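## Task

Place the red earphones inside the small chest's middle drawer and the black earphones inside its bottom drawer; afterwards all drawers must be closed and the chest must stand upright.

## Robot and tools

Robot: two arms, left_arm and right_arm, each with six revolute joints and a two-finger parallel gripper. The fingers point along the gripper's +z axis and separate along its y axis. end_effector_position is the spot between the finger pads, roughly 1 cm short of the tips. Each arm has a wrist camera; fixed cameras are cam_head_left, cam_head_right, cam_high and cam_low, plus cam_left_wrist and cam_right_wrist (all 896x504).

Frames: the scene frame has its origin at table-top height, halfway between the arms, a little behind the near table edge; +z is up, +x points out over the table, and left_arm sits on the +y side (about y=+0.302), right_arm on the -y side (about y=-0.303). Image left/right does not match arm names. Each arm's reported hand pose, velocities and offsets use that arm's own base frame, which is nearly aligned with the scene frame. Reported positions may be wrong by a few centimetres, more when reaching far.

The 14-number row: used by execute_actions and move. Order is dx, dy, dz, rx, ry, rz, opening for left_arm, then the same seven for right_arm; always all 14, each in [-1, 1]. The first six per arm are an offset (not a pose) from that arm's Hand target as it stood when the action or move began, along that arm's base axes; 1.0 equals 0.6 m for dx/dy/dz and 180 degrees for rx/ry/rz, which together form one rotation vector applied about the Hand target position. Sending six zeros asks nothing new of that arm. The opening is absolute: +1 fully open (0.094 m), -1 closed. A 0 opening is a real command (half open), so resend the current opening to keep a gripper as it is.

execute_actions(actions, cameras): actions is a list of actions; each action is a table of up to 15 rows, one per 1/30 s step. A shorter table repeats its last row to step 15. Every row counts from the action's start pose, not the previous row, and repeating an offset in a new action moves further. Images come back only for an empty actions list or when cameras names them (["all"] for all, [] for none; a wrong name voids the call). An empty list also reports the current scene number and task.

move(target, speed, blend, opening_speed, grip_force, blocking, cameras): drives each gripper in a straight line toward its offset. target is one 14-number row or a list of up to 15 rows, all counted from the same starting Hand targets. speed is path top speed in m/s, 0.002 to 2.9, default 0.25 (turns up to twice that in rad/s); one value or one per target. blend in m rounds corners in a list; 0 stops at each. opening_speed (0.2 or more, per second on the -1..+1 scale) closes fingers gradually, useful on fragile items. grip_force is newtons per pad, 10 to 50, one value or one per arm; it persists, and lower values close slowly. blocking=false returns early while the move continues. Paths do not avoid obstacles or the other arm; fast moves overshoot and hit harder; avoid paths passing near an arm's own base (route around it). A move lasts at most 10 s of path. The result adds a move: line with the ending (done, off_target, moving, held, fault) and any limits (paced = pose clipped, held = steps withheld).

wait(seconds): 0 to 3600, lets the scene run without new commands; returns early if a running move ends. stop(): brakes a running move. zoom_image(camera, region): region [x0, y0, x1, y1] in pixels of that camera's newest image, at most 504 by 504. read_manual(section): licence texts only. finished_scene(scene): ends the current scene irreversibly; pass the current scene number.

Results: end_effector_position (m) and end_effector_quat_wxyz per arm in its base frame; Hand target (your last commanded pose after clipping; the next offsets start from it); grip_measured on the opening scale (reads up to ~2.5 mm wide when empty, and a bit under the object's width when squeezing); Joint positions (last number = finger opening in m); Joint torques; Joint velocities ("within noise" when still); Tool commands; sometimes step readings of position. A gripper often stops short or sags, especially at long reach; check its position and tilt after each move and send the remaining gap as a further offset. Orientation commands are clipped to 40 degrees from the measured one per step.

Gripping: to release, command an opening well above grip_measured. Squeeze force jumps to the limit once you command about 0.06 below first contact.

Avoid: dropping items or letting go while they move, knocking anything off the table, tipping the chest, slamming drawers, hitting the table or fixtures (bars, spacers, plate, rail) hard, arms or grippers touching each other, closing on the other arm's fingers, pressing on camera cables, and long pushes at unreachable poses or stretched arms, which overheat motors (MOTOR HOT, then a fault fold). To stop pressing on something, command the target back behind the gripper. Loose objects may occasionally be nudged by outside pushes.

Each tool is called after ">>>" as name(argument=value, ...), one argument or row to a line, values as JSON.

## Session

>>> execute_actions(
  actions=[],
)

Scene clock: 0.00 s.
left_arm: end_effector_position=(+0.3869, +0.0351, +0.0865) grip_measured=+1.000 end_effector_quat_wxyz=(+0.572, -0.073, +0.815, +0.055) | right_arm: end_effector_position=(+0.3954, -0.0195, +0.0701) grip_measured=+1.000 end_effector_quat_wxyz=(+0.532, +0.032, +0.842, -0.088)
Joint positions: left_arm=[0.022 1.538 0.341 0.844 -0.153 -0.05 0.094] | right_arm=[0.051 1.586 0.413 0.729 0.229 -0.017 0.094]
Joint velocities: within noise
Joint torques (N m): no reading
Heat: left arm: 27 °C; right arm: 26 °C.
Hand target: left_arm +0.3909, +0.0354, +0.0963; +0.584, -0.074, +0.806, +0.054 | right_arm +0.3984, -0.0195, +0.0749; +0.538, +0.033, +0.838, -0.087
Tool commands: left_gripper/opening=+1.0 right_gripper/opening=+1.0

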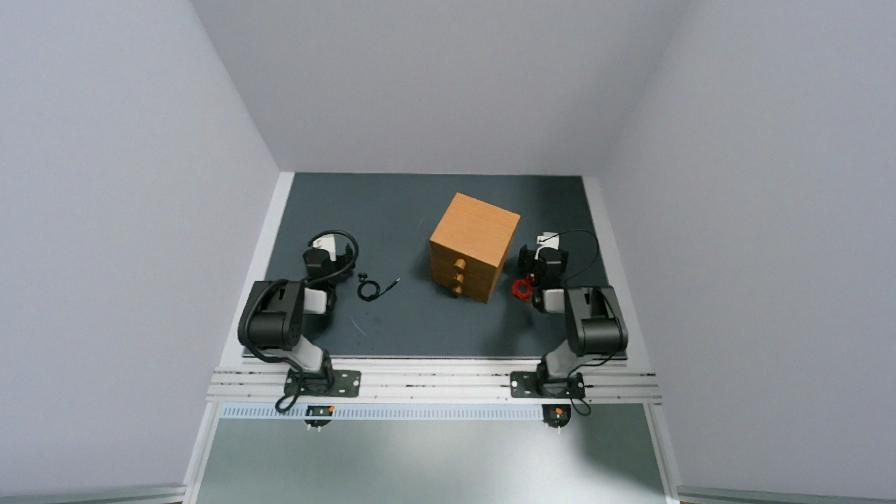

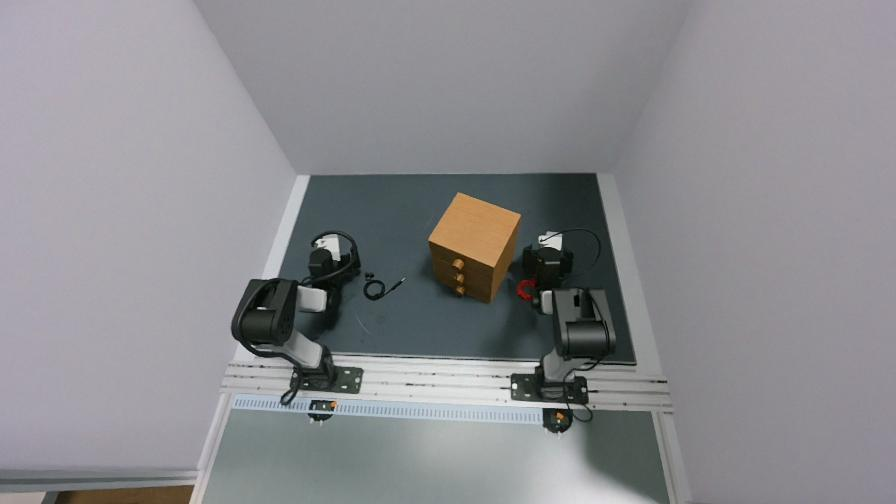

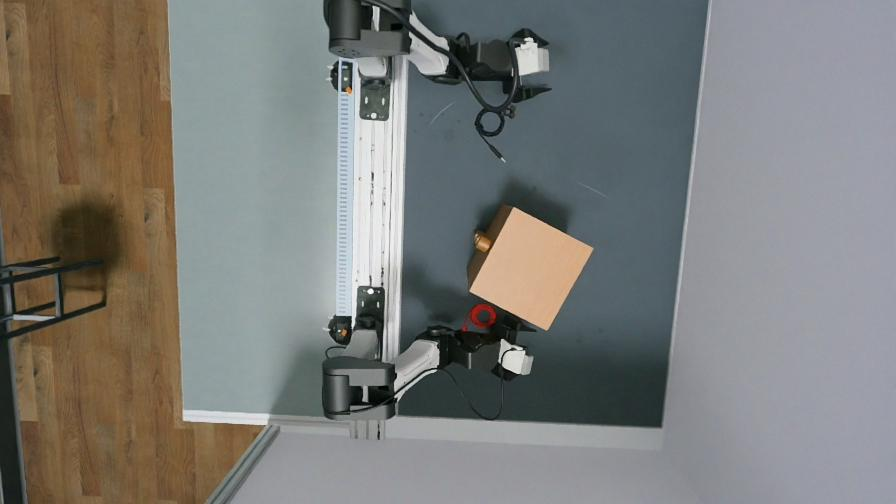

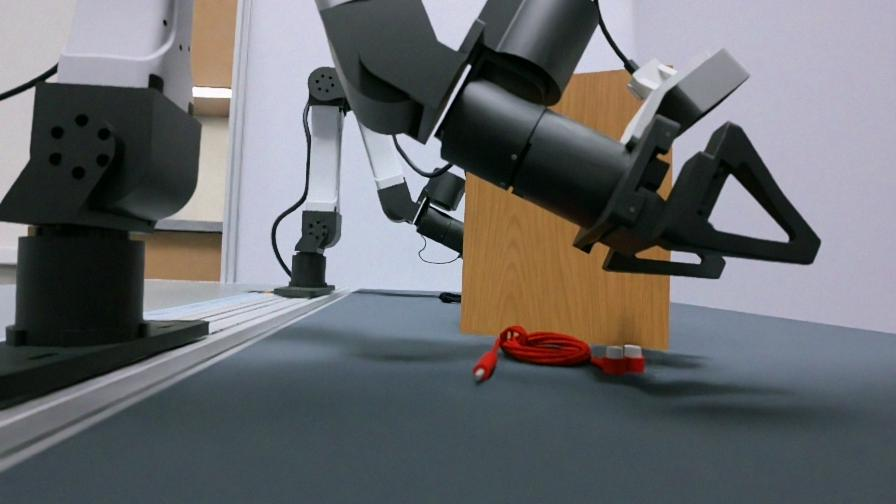

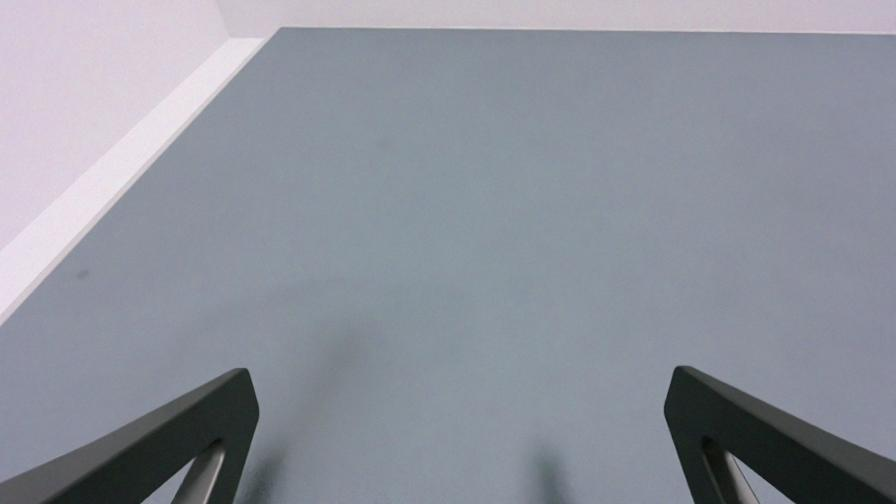

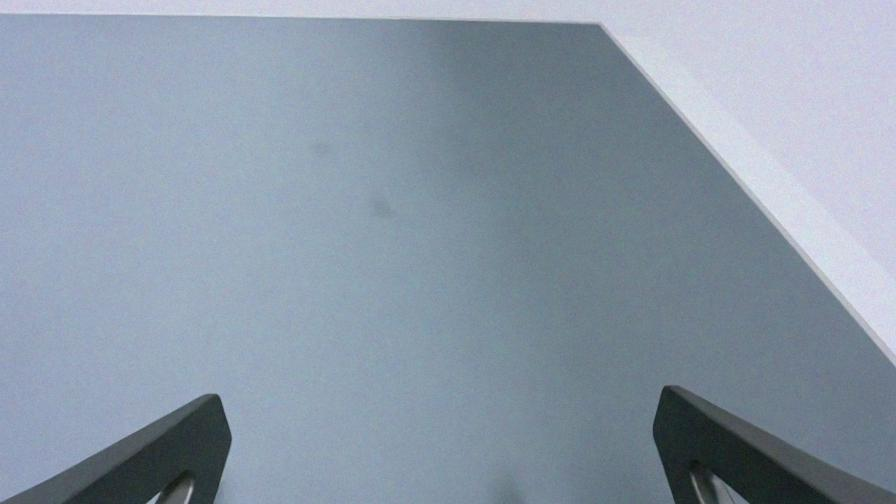

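>>> zoom_image(
  camera="cam_high",
  region=[400, 180, 624, 400],
)

>>> zoom_image(
  camera="cam_head_right",
  region=[340, 180, 580, 320],
)

>>> zoom_image(
  camera="cam_high",
  region=[400, 20, 600, 180],
)

Scaled by 2.250 from the camera's image (finer frame: 1280x720).

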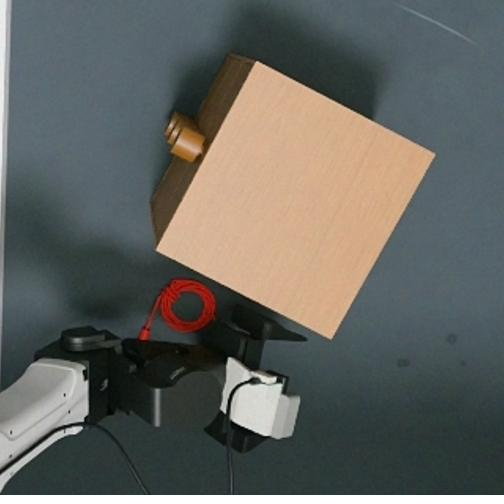

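Scaled by 2.100 from the camera's image (finer frame: 1280x720).

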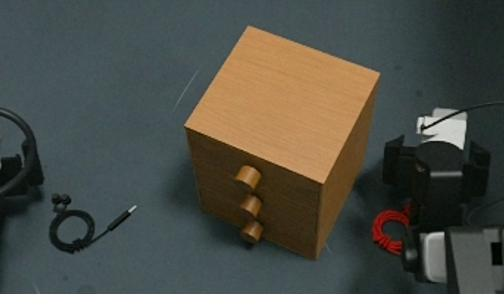

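Scaled by 2.520 from the camera's image (finer frame: 1280x720).

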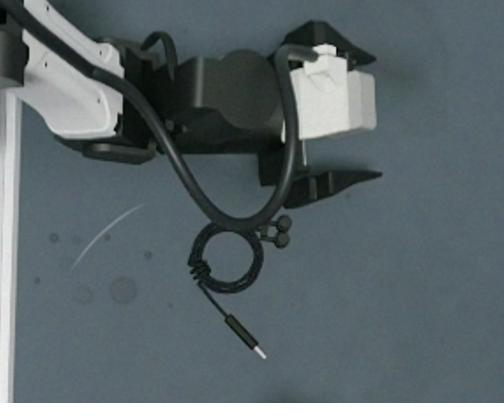

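>>> move(
  target=[-0.3348, -0.5923, 0.0395, 0.0047, 0.0384, -0.1981, 0.4, -0.2063, 0.0848, 0.1418, 0.0556, 0.3068, 0.0268, 0.2],
  speed=0.4,
  cameras=["all"],
)

Scene clock: 10.70 s.
left_arm: end_effector_position=(+0.1884, -0.3093, +0.1055) grip_measured=+0.402 end_effector_quat_wxyz=(+0.513, +0.202, +0.828, -0.102) | right_arm: end_effector_position=(+0.2698, +0.0301, +0.1560) grip_measured=+0.202 end_effector_quat_wxyz=(+0.087, -0.004, +0.996, -0.007)
Joint positions: left_arm=[-1.378 1.436 0.597 0.124 -0.806 -0.516 0.066] | right_arm=[0.134 1.412 1.276 -1.263 0.036 0.122 0.056]
Joint torques (N m): left_arm=[-0.4 -4.29 8.4 1.76 -0.7 -0.14] | right_arm=[-0.24 -3.79 8.55 0.66 -0.02 0.12]
Heat: left arm: 29 °C; right arm: 27 °C.
Hand target: left_arm +0.1901, -0.3199, +0.1200; +0.524, +0.184, +0.823, -0.117 | right_arm +0.2746, +0.0313, +0.1601; +0.087, +0.000, +0.996, +0.000
Off the commanded pose: left_arm 0.018 m, 3 deg | right_arm 0.006 m, 1 deg.
move: off_target (left_arm)

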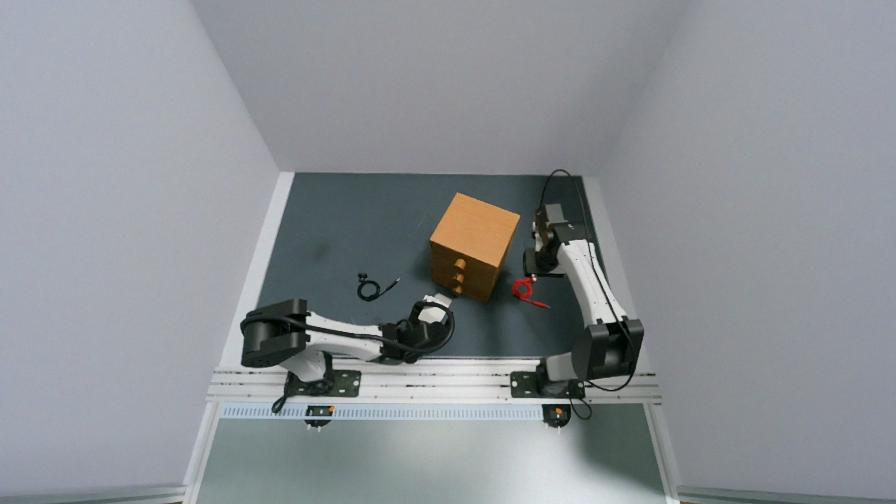

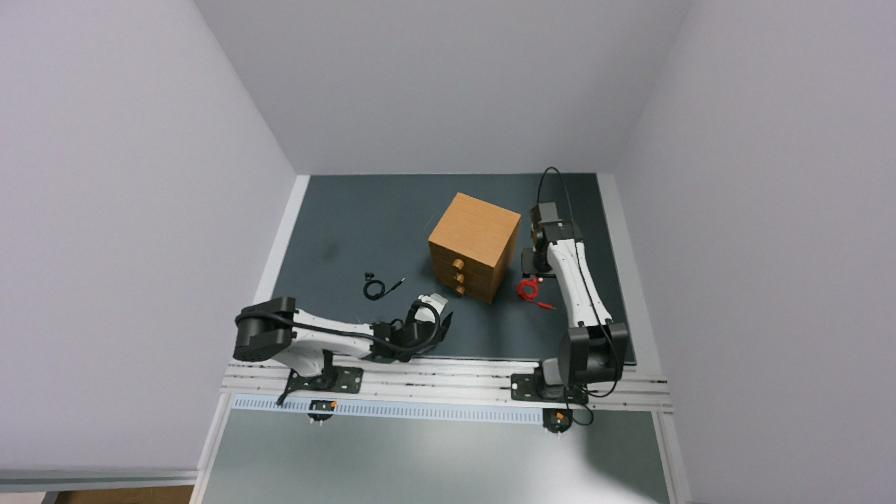

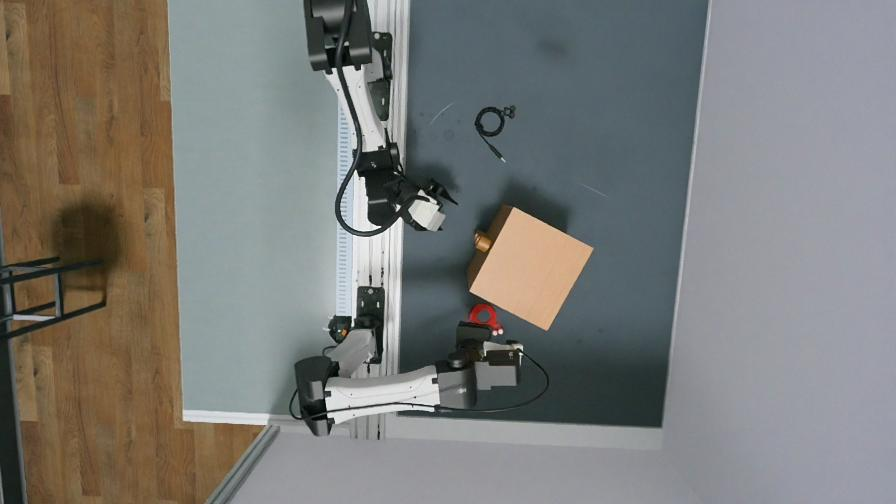

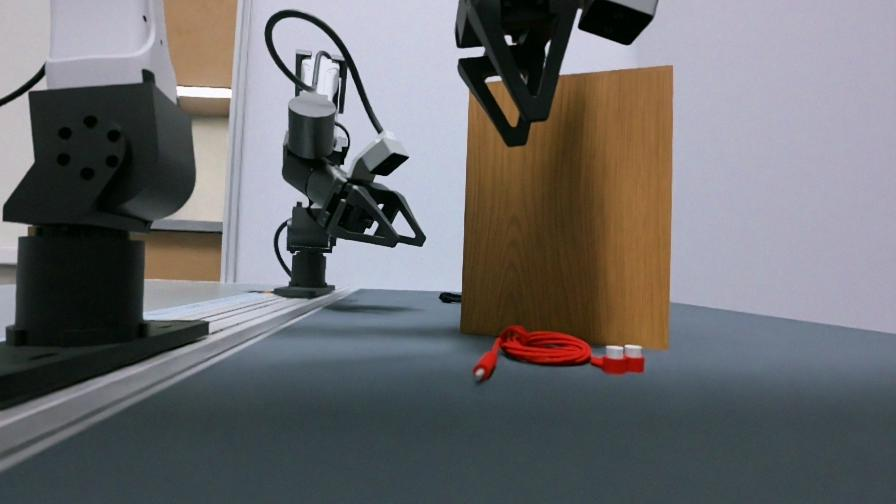

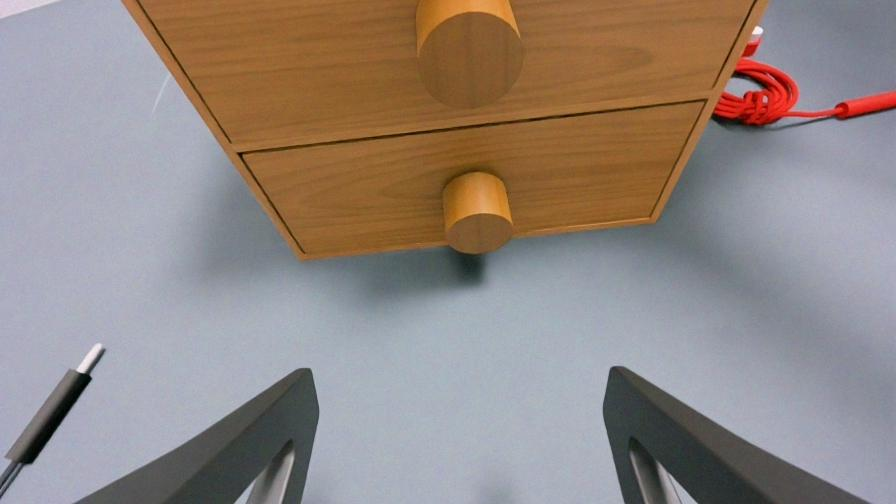

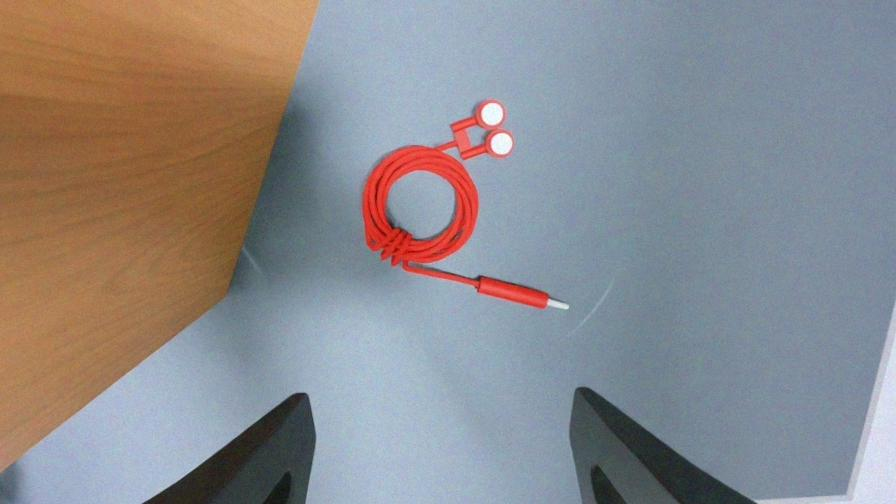

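>>> move(
  target=[0.0767, -0.0598, -0.0417, -0.0224, 0.0104, 0.0126, 0.4, 0.0402, -0.0185, -0.16, 0, 0, 0, -0.1],
  speed=0.3,
  cameras=["cam_left_wrist", "cam_right_wrist", "cam_high", "cam_low"],
)

Scene clock: 17.63 s.
left_arm: end_effector_position=(+0.2284, -0.3429, +0.0800) grip_measured=+0.402 end_effector_quat_wxyz=(+0.506, +0.164, +0.839, -0.117) | right_arm: end_effector_position=(+0.2980, +0.0198, +0.0722) grip_measured=-0.098 end_effector_quat_wxyz=(+0.093, +0.002, +0.996, -0.006)
Joint positions: left_arm=[-1.268 1.68 0.7 0.314 -0.729 -0.516 0.066] | right_arm=[0.082 1.527 1.042 -0.901 0.027 0.084 0.042]
Joint torques (N m): left_arm=[1.11 -5.96 7.84 2.13 -0.38 0.02] | right_arm=[-0.25 -4.7 4.74 1.05 -0.04 0]
Heat: left arm: 30 °C; right arm: 27 °C.
Hand target: left_arm +0.2360, -0.3558, +0.0949; +0.519, +0.147, +0.830, -0.139 | right_arm +0.2987, +0.0202, +0.0641; +0.087, +0.000, +0.996, +0.000
Off the commanded pose: left_arm 0.021 m, 4 deg | right_arm 0.008 m, 1 deg.
move: off_target (left_arm)
Images, in order (width x height): cam_high 896x504, cam_low 896x504, cam_left_wrist 896x504, cam_right_wrist 896x504.

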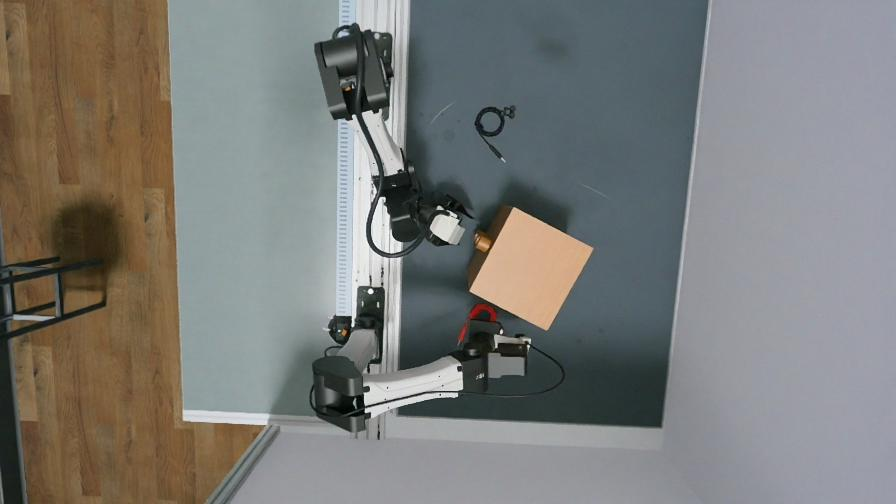

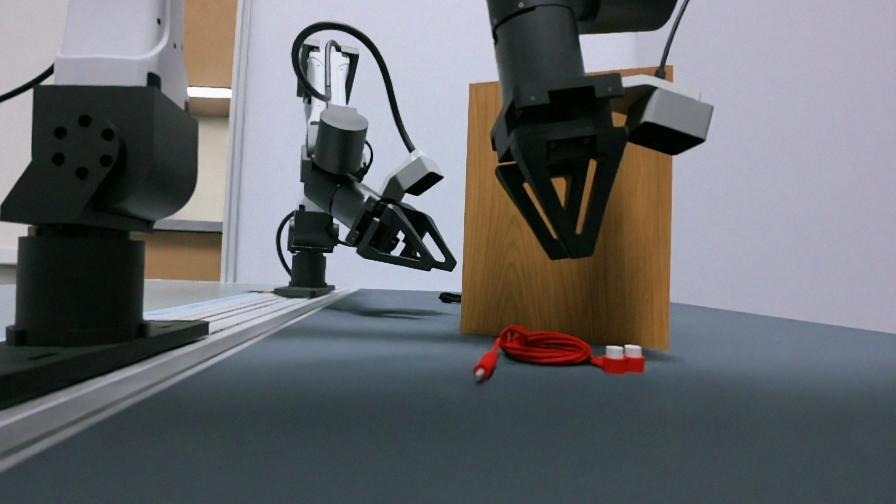

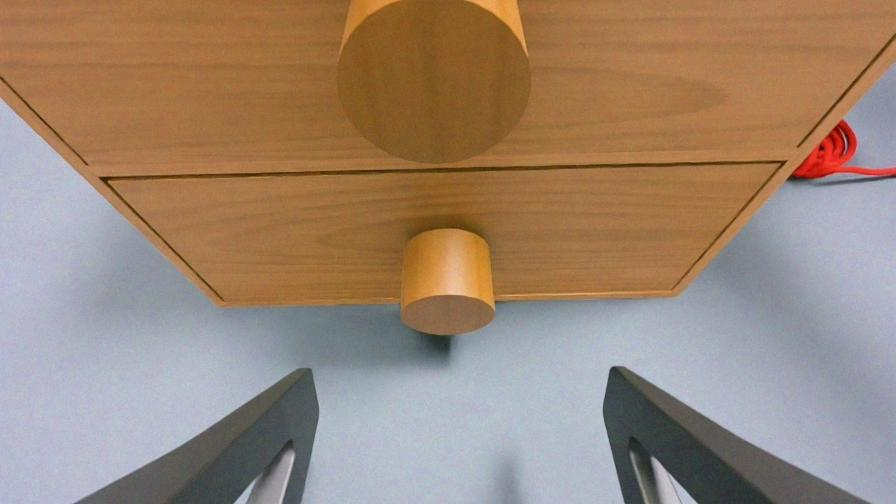

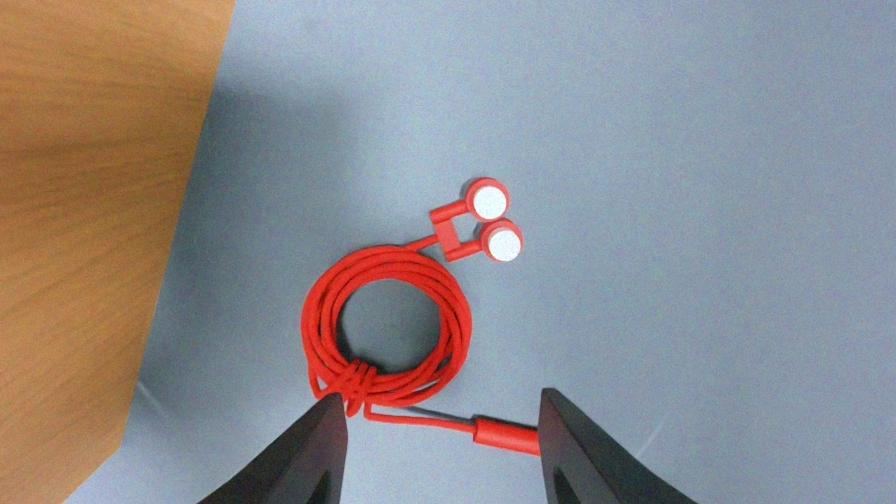

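>>> move(
  target=[
    [0.0772, -0.034, -0.0337, 0, 0, 0, 0.3, -0.0058, -0.006, -0.1007, 0, 0, 0, -0.2],
    [0.0772, -0.034, -0.0337, 0, 0, 0, -0.6, -0.0058, -0.006, -0.1007, 0, 0, 0, -0.9],
  ],
  speed=0.2,
  opening_speed=1.2,
  cameras=["cam_left_wrist", "cam_right_wrist"],
)

Scene clock: 22.03 s.
left_arm: end_effector_position=(+0.2758, -0.3619, +0.0606) grip_measured=-0.431 end_effector_quat_wxyz=(+0.505, +0.155, +0.841, -0.116) | right_arm: end_effector_position=(+0.2966, +0.0163, +0.0117) grip_measured=-0.897 end_effector_quat_wxyz=(+0.093, +0.002, +0.996, -0.006)
Joint positions: left_arm=[-1.151 1.859 0.808 0.436 -0.643 -0.445 0.027] | right_arm=[0.069 1.611 0.866 -0.642 0.025 0.071 0.005]
Joint torques (N m): left_arm=[0.62 -7.24 7.57 2.19 -0.25 0.1] | right_arm=[-0.24 -4.94 4.22 1.04 -0.04 0]
Heat: left arm: 31 °C; right arm: 28 °C.
Hand target: left_arm +0.2824, -0.3761, +0.0748; +0.519, +0.147, +0.830, -0.139 | right_arm +0.2952, +0.0166, +0.0036; +0.087, +0.000, +0.996, -0.001
Off the commanded pose: left_arm 0.021 m, 3 deg | right_arm 0.008 m, 1 deg.
move: off_target (left_arm); target 2's new opening was sent with left_arm's hand 0.021 m and 3 deg from that target

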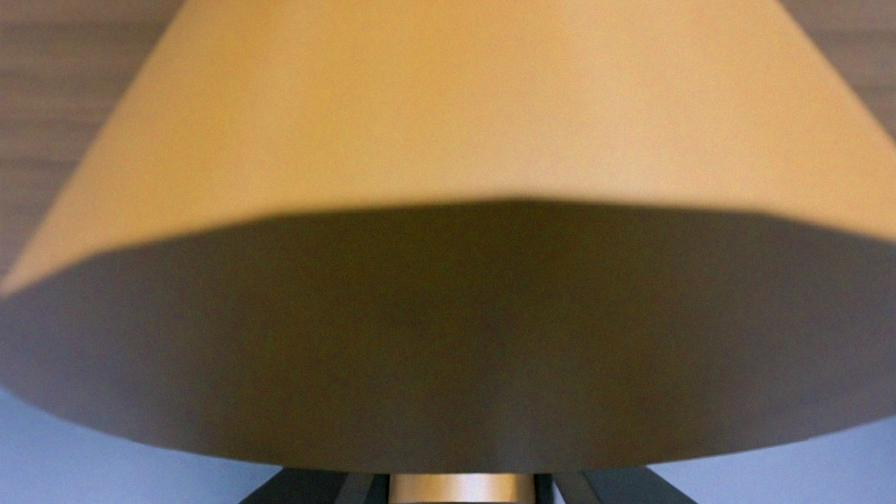

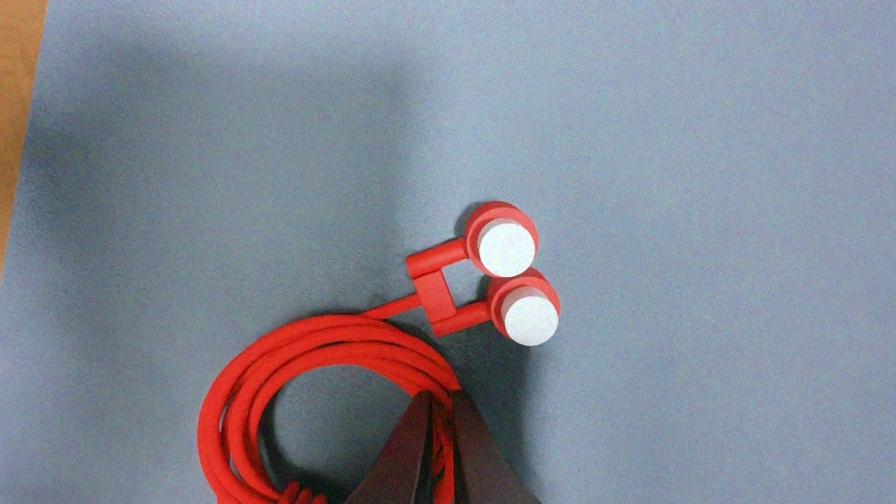

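>>> move(
  target=[-0.137, 0.0612, 0, 0, 0, 0, -0.6, 0, 0, 0.1667, 0, 0, 0, -0.95],
  speed=0.15,
  cameras=["all"],
)

Scene clock: 24.20 s.
left_arm: end_effector_position=(+0.2050, -0.3325, +0.0578) grip_measured=-0.431 end_effector_quat_wxyz=(+0.506, +0.155, +0.841, -0.113) | right_arm: end_effector_position=(+0.2887, +0.0158, +0.0913) grip_measured=-0.948 end_effector_quat_wxyz=(+0.071, +0.001, +0.997, -0.007)
Joint positions: left_arm=[-1.343 1.705 0.626 0.354 -0.799 -0.604 0.027] | right_arm=[0.069 1.516 1.115 -1.03 0.025 0.071 0.002]
Joint torques (N m): left_arm=[-1.39 -9.55 4.23 2 -0.6 0.03] | right_arm=[-0.25 -7.56 8.54 0.6 -0.03 0]
Heat: left arm: 31 °C; right arm: 28 °C.
Hand target: left_arm +0.2002, -0.3394, +0.0748; +0.519, +0.147, +0.830, -0.139 | right_arm +0.2952, +0.0165, +0.1036; +0.087, +0.000, +0.996, -0.001
Off the commanded pose: left_arm 0.019 m, 4 deg | right_arm 0.014 m, 2 deg.
move: off_target (left_arm, right_arm)

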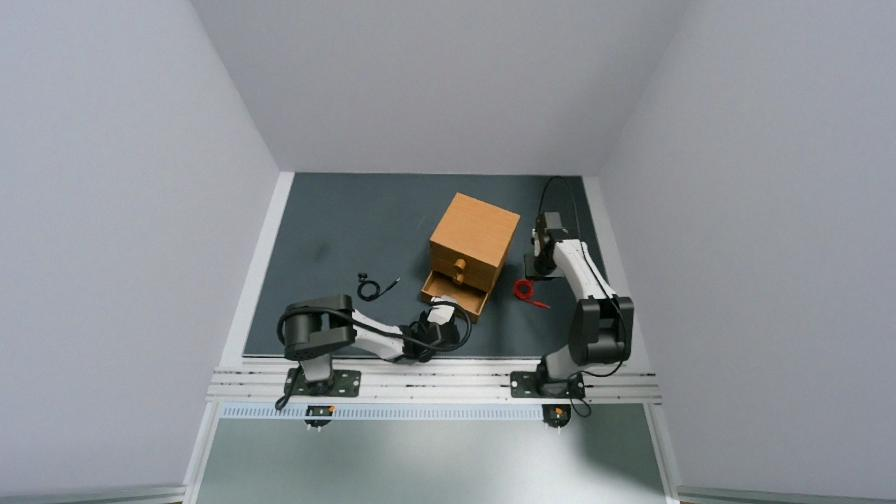

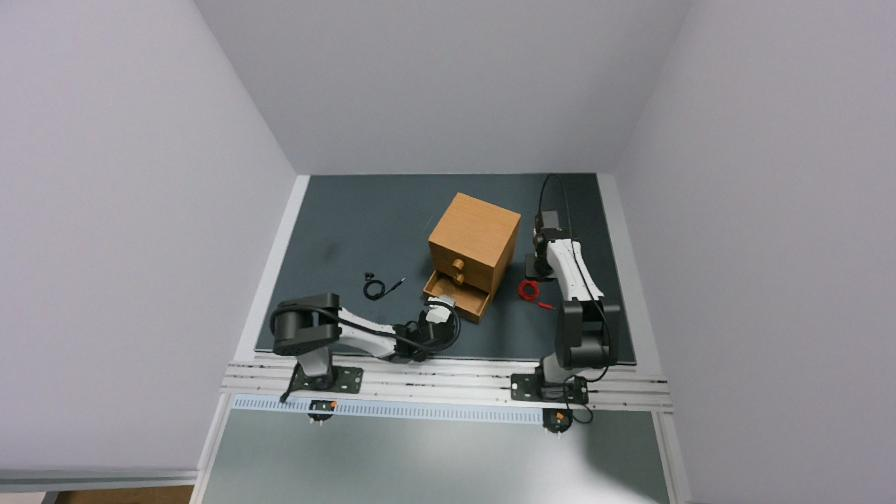

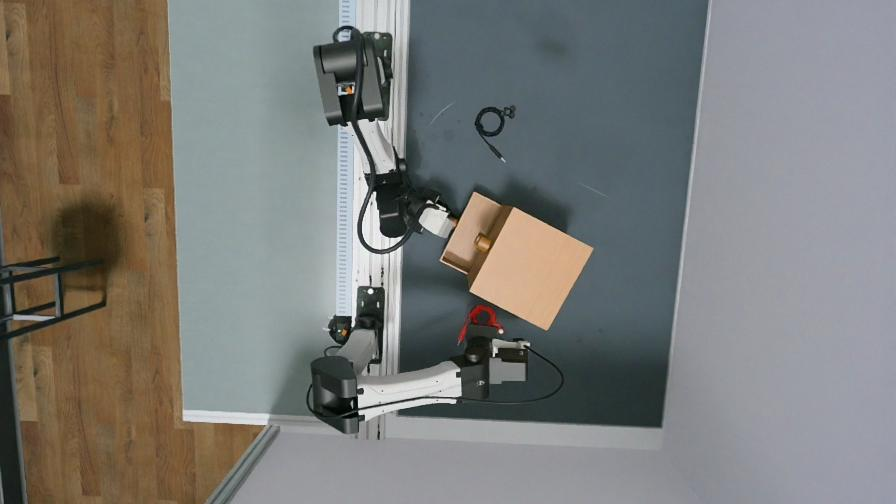

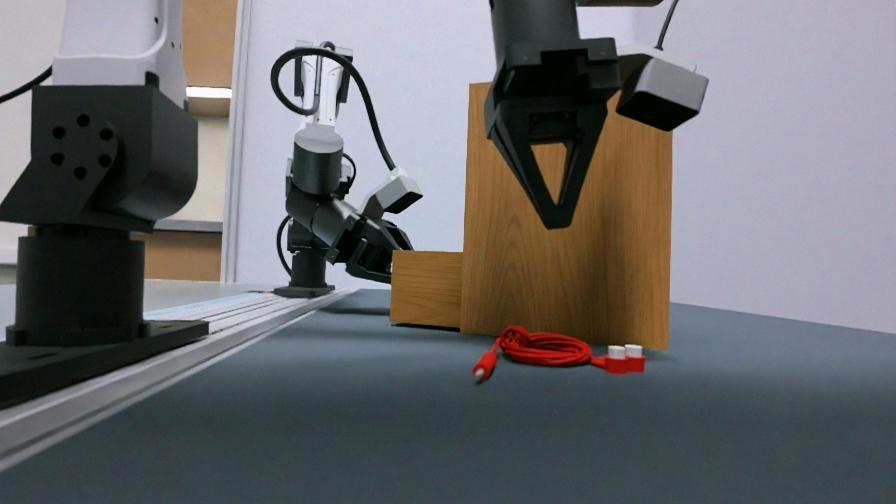

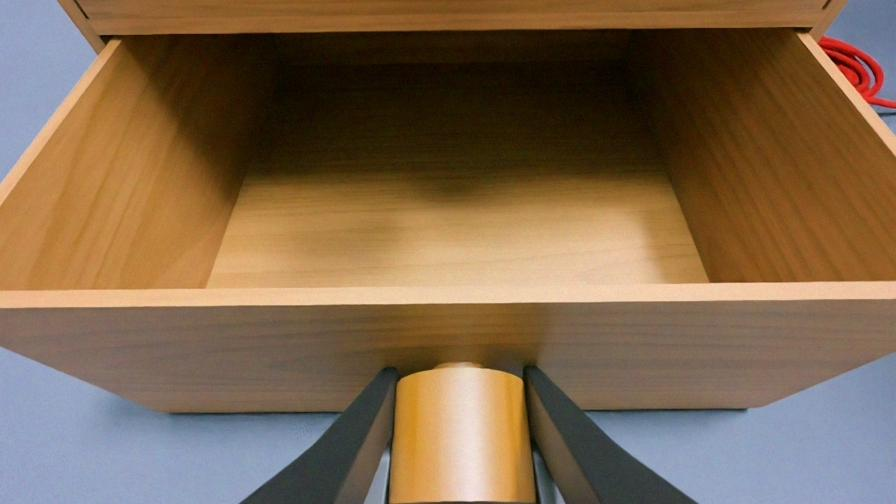

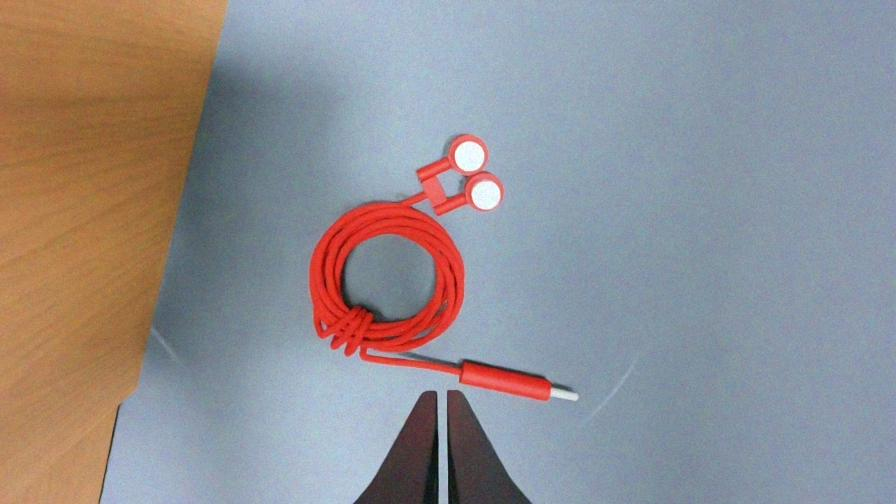

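>>> move(
  target=[
    [-0.0533, 0.0238, 0, 0, 0, 0, -0.6, -0.006, -0.0075, -0.1793, 0, 0.05, 0, -0.2],
    [-0.0533, 0.0238, 0, 0, 0, 0, -0.6, -0.006, -0.0075, -0.1793, 0, 0.05, 0, -0.95],
  ],
  speed=0.15,
  opening_speed=1.5,
  cameras=["cam_left_wrist", "cam_right_wrist", "cam_high", "cam_low"],
)

Scene clock: 29.17 s.
left_arm: end_effector_position=(+0.1723, -0.3185, +0.0581) grip_measured=-0.431 end_effector_quat_wxyz=(+0.505, +0.157, +0.841, -0.113) | right_arm: end_effector_position=(+0.2908, +0.0121, +0.0032) grip_measured=-0.918 end_effector_quat_wxyz=(+0.012, +0.001, +1.000, -0.006)
Joint positions: left_arm=[-1.452 1.633 0.574 0.249 -0.874 -0.714 0.027] | right_arm=[0.049 1.741 0.994 -0.8 0.012 0.051 0.004]
Joint torques (N m): left_arm=[-1.4 -8.75 4.37 1.89 -0.78 0.06] | right_arm=[-0.24 -5.59 4.4 0.67 -0.02 0]
Heat: left arm: 31 °C; right arm: 29 °C.
Hand target: left_arm +0.1683, -0.3252, +0.0749; +0.519, +0.147, +0.830, -0.139 | right_arm +0.2916, +0.0121, -0.0040; +0.009, +0.000, +1.000, +0.000
Off the commanded pose: left_arm 0.018 m, 4 deg | right_arm 0.007 m, 1 deg.
move: off_target (left_arm)
Images, in order (width x height): cam_high 896x504, cam_low 896x504, cam_left_wrist 896x504, cam_right_wrist 896x504.

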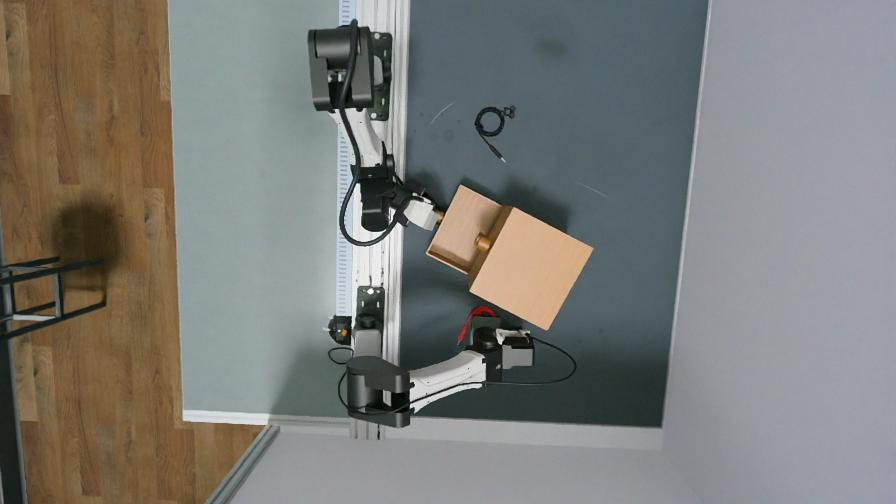

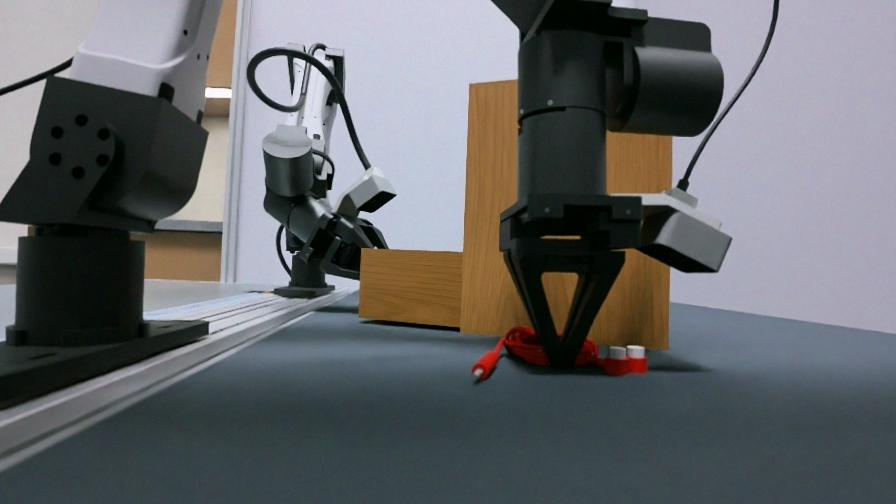

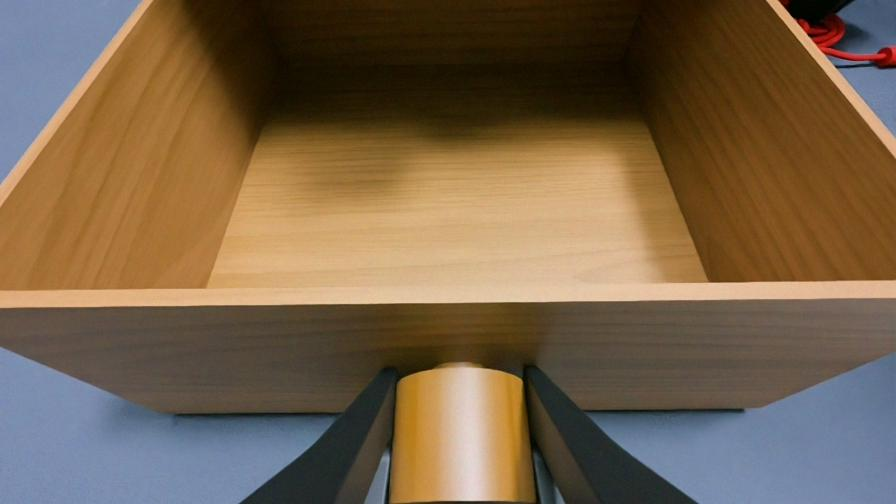

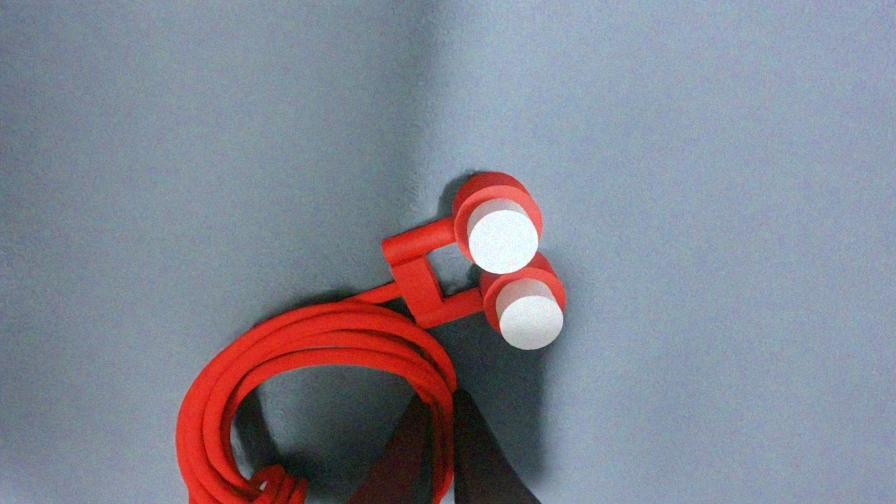

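>>> move(
  target=[
    [-0.0533, 0.0238, 0, 0, 0, 0, 0.3, 0, 0, 0, 0, 0, 0, -1.0],
    [-0.05, 0.0217, 0.0833, 0, 0, 0, 0.3, 0, 0, 0.1, 0, 0, 0, -1.0],
    [0.2145, 0.3962, 0.1752, 0.35, 0.1681, -0.3859, 0.3, 0, 0, 0.2167, 0, 0, 0, -1.0],
  ],
  speed=[0.2, 0.25, 0.6],
  blend=[0, 0.03, 0],
  cameras=["all"],
)

Scene clock: 36.77 s.
left_arm: end_effector_position=(+0.2932, -0.0861, +0.1731) grip_measured=+0.298 end_effector_quat_wxyz=(-0.004, +0.752, +0.659, -0.005) | right_arm: end_effector_position=(+0.2861, +0.0118, +0.1118) grip_measured=-0.930 end_effector_quat_wxyz=(-0.013, +0.001, +1.000, -0.007)
Joint positions: left_arm=[-0.283 1.726 1.672 -1.53 0.005 1.421 0.061] | right_arm=[0.049 1.651 1.344 -1.29 0.012 0.051 0.003]
Joint torques (N m): left_arm=[0.05 -6.46 7.87 0.02 -0.06 0.16] | right_arm=[-0.23 -9.47 8.25 0.21 -0.02 0]
Heat: left arm: 31 °C; right arm: 29 °C.
Hand target: left_arm +0.2971, -0.0874, +0.1800; +0.001, +0.759, +0.651, +0.000 | right_arm +0.2916, +0.0121, +0.1260; +0.009, +0.000, +1.000, -0.001
Off the commanded pose: left_arm 0.008 m, 1 deg | right_arm 0.015 m, 3 deg.
move: off_target (right_arm); blend cut to 0.0299 m at target 2

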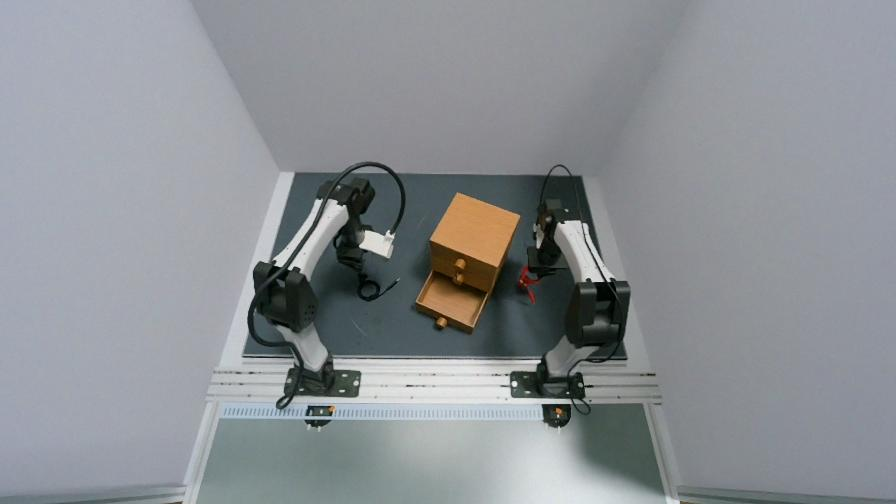

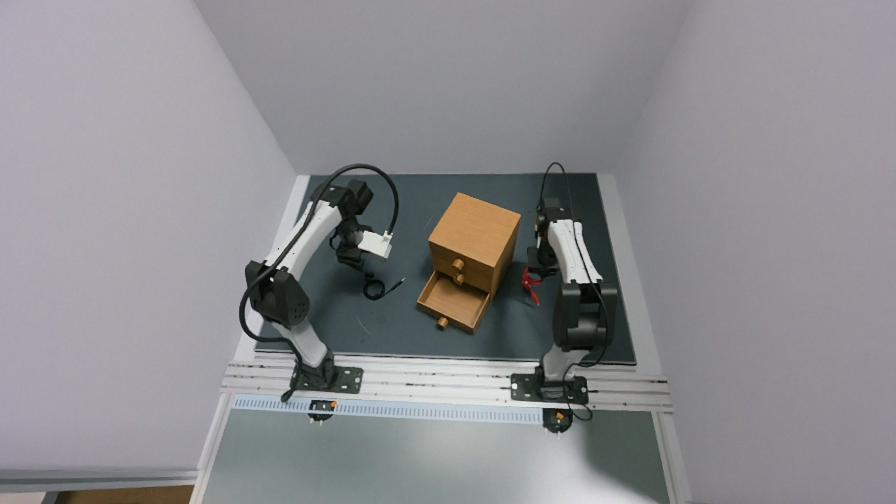

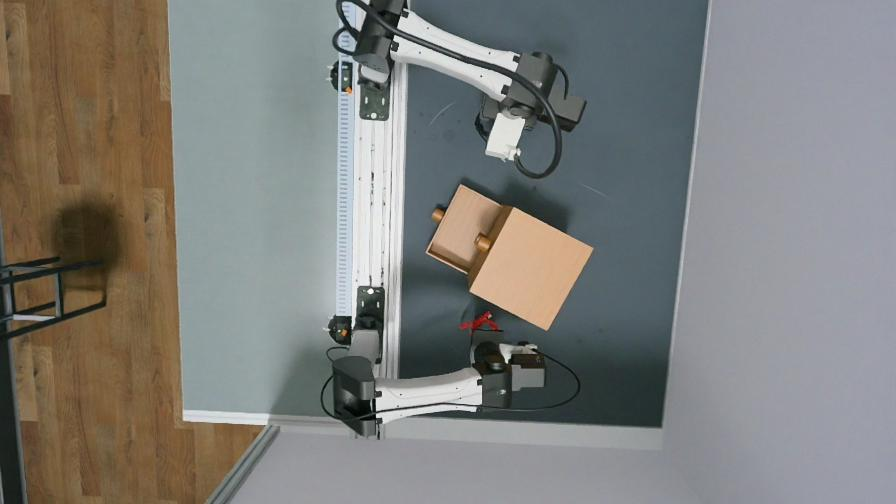

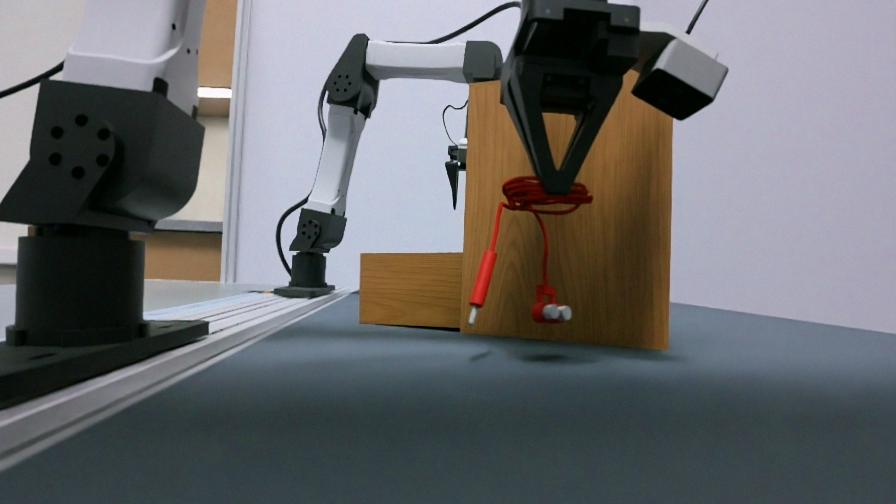

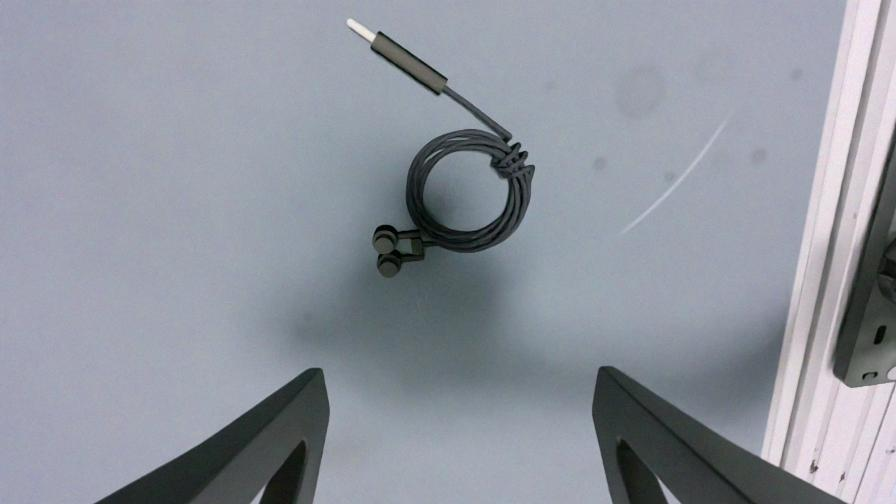

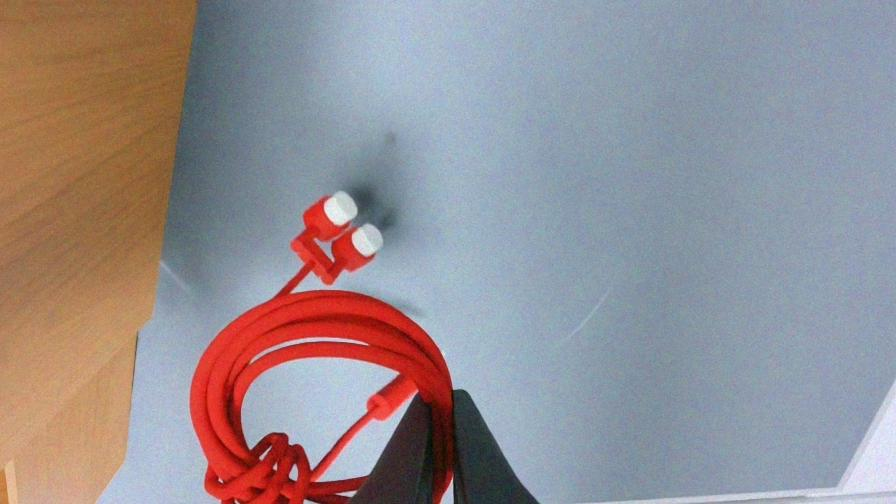

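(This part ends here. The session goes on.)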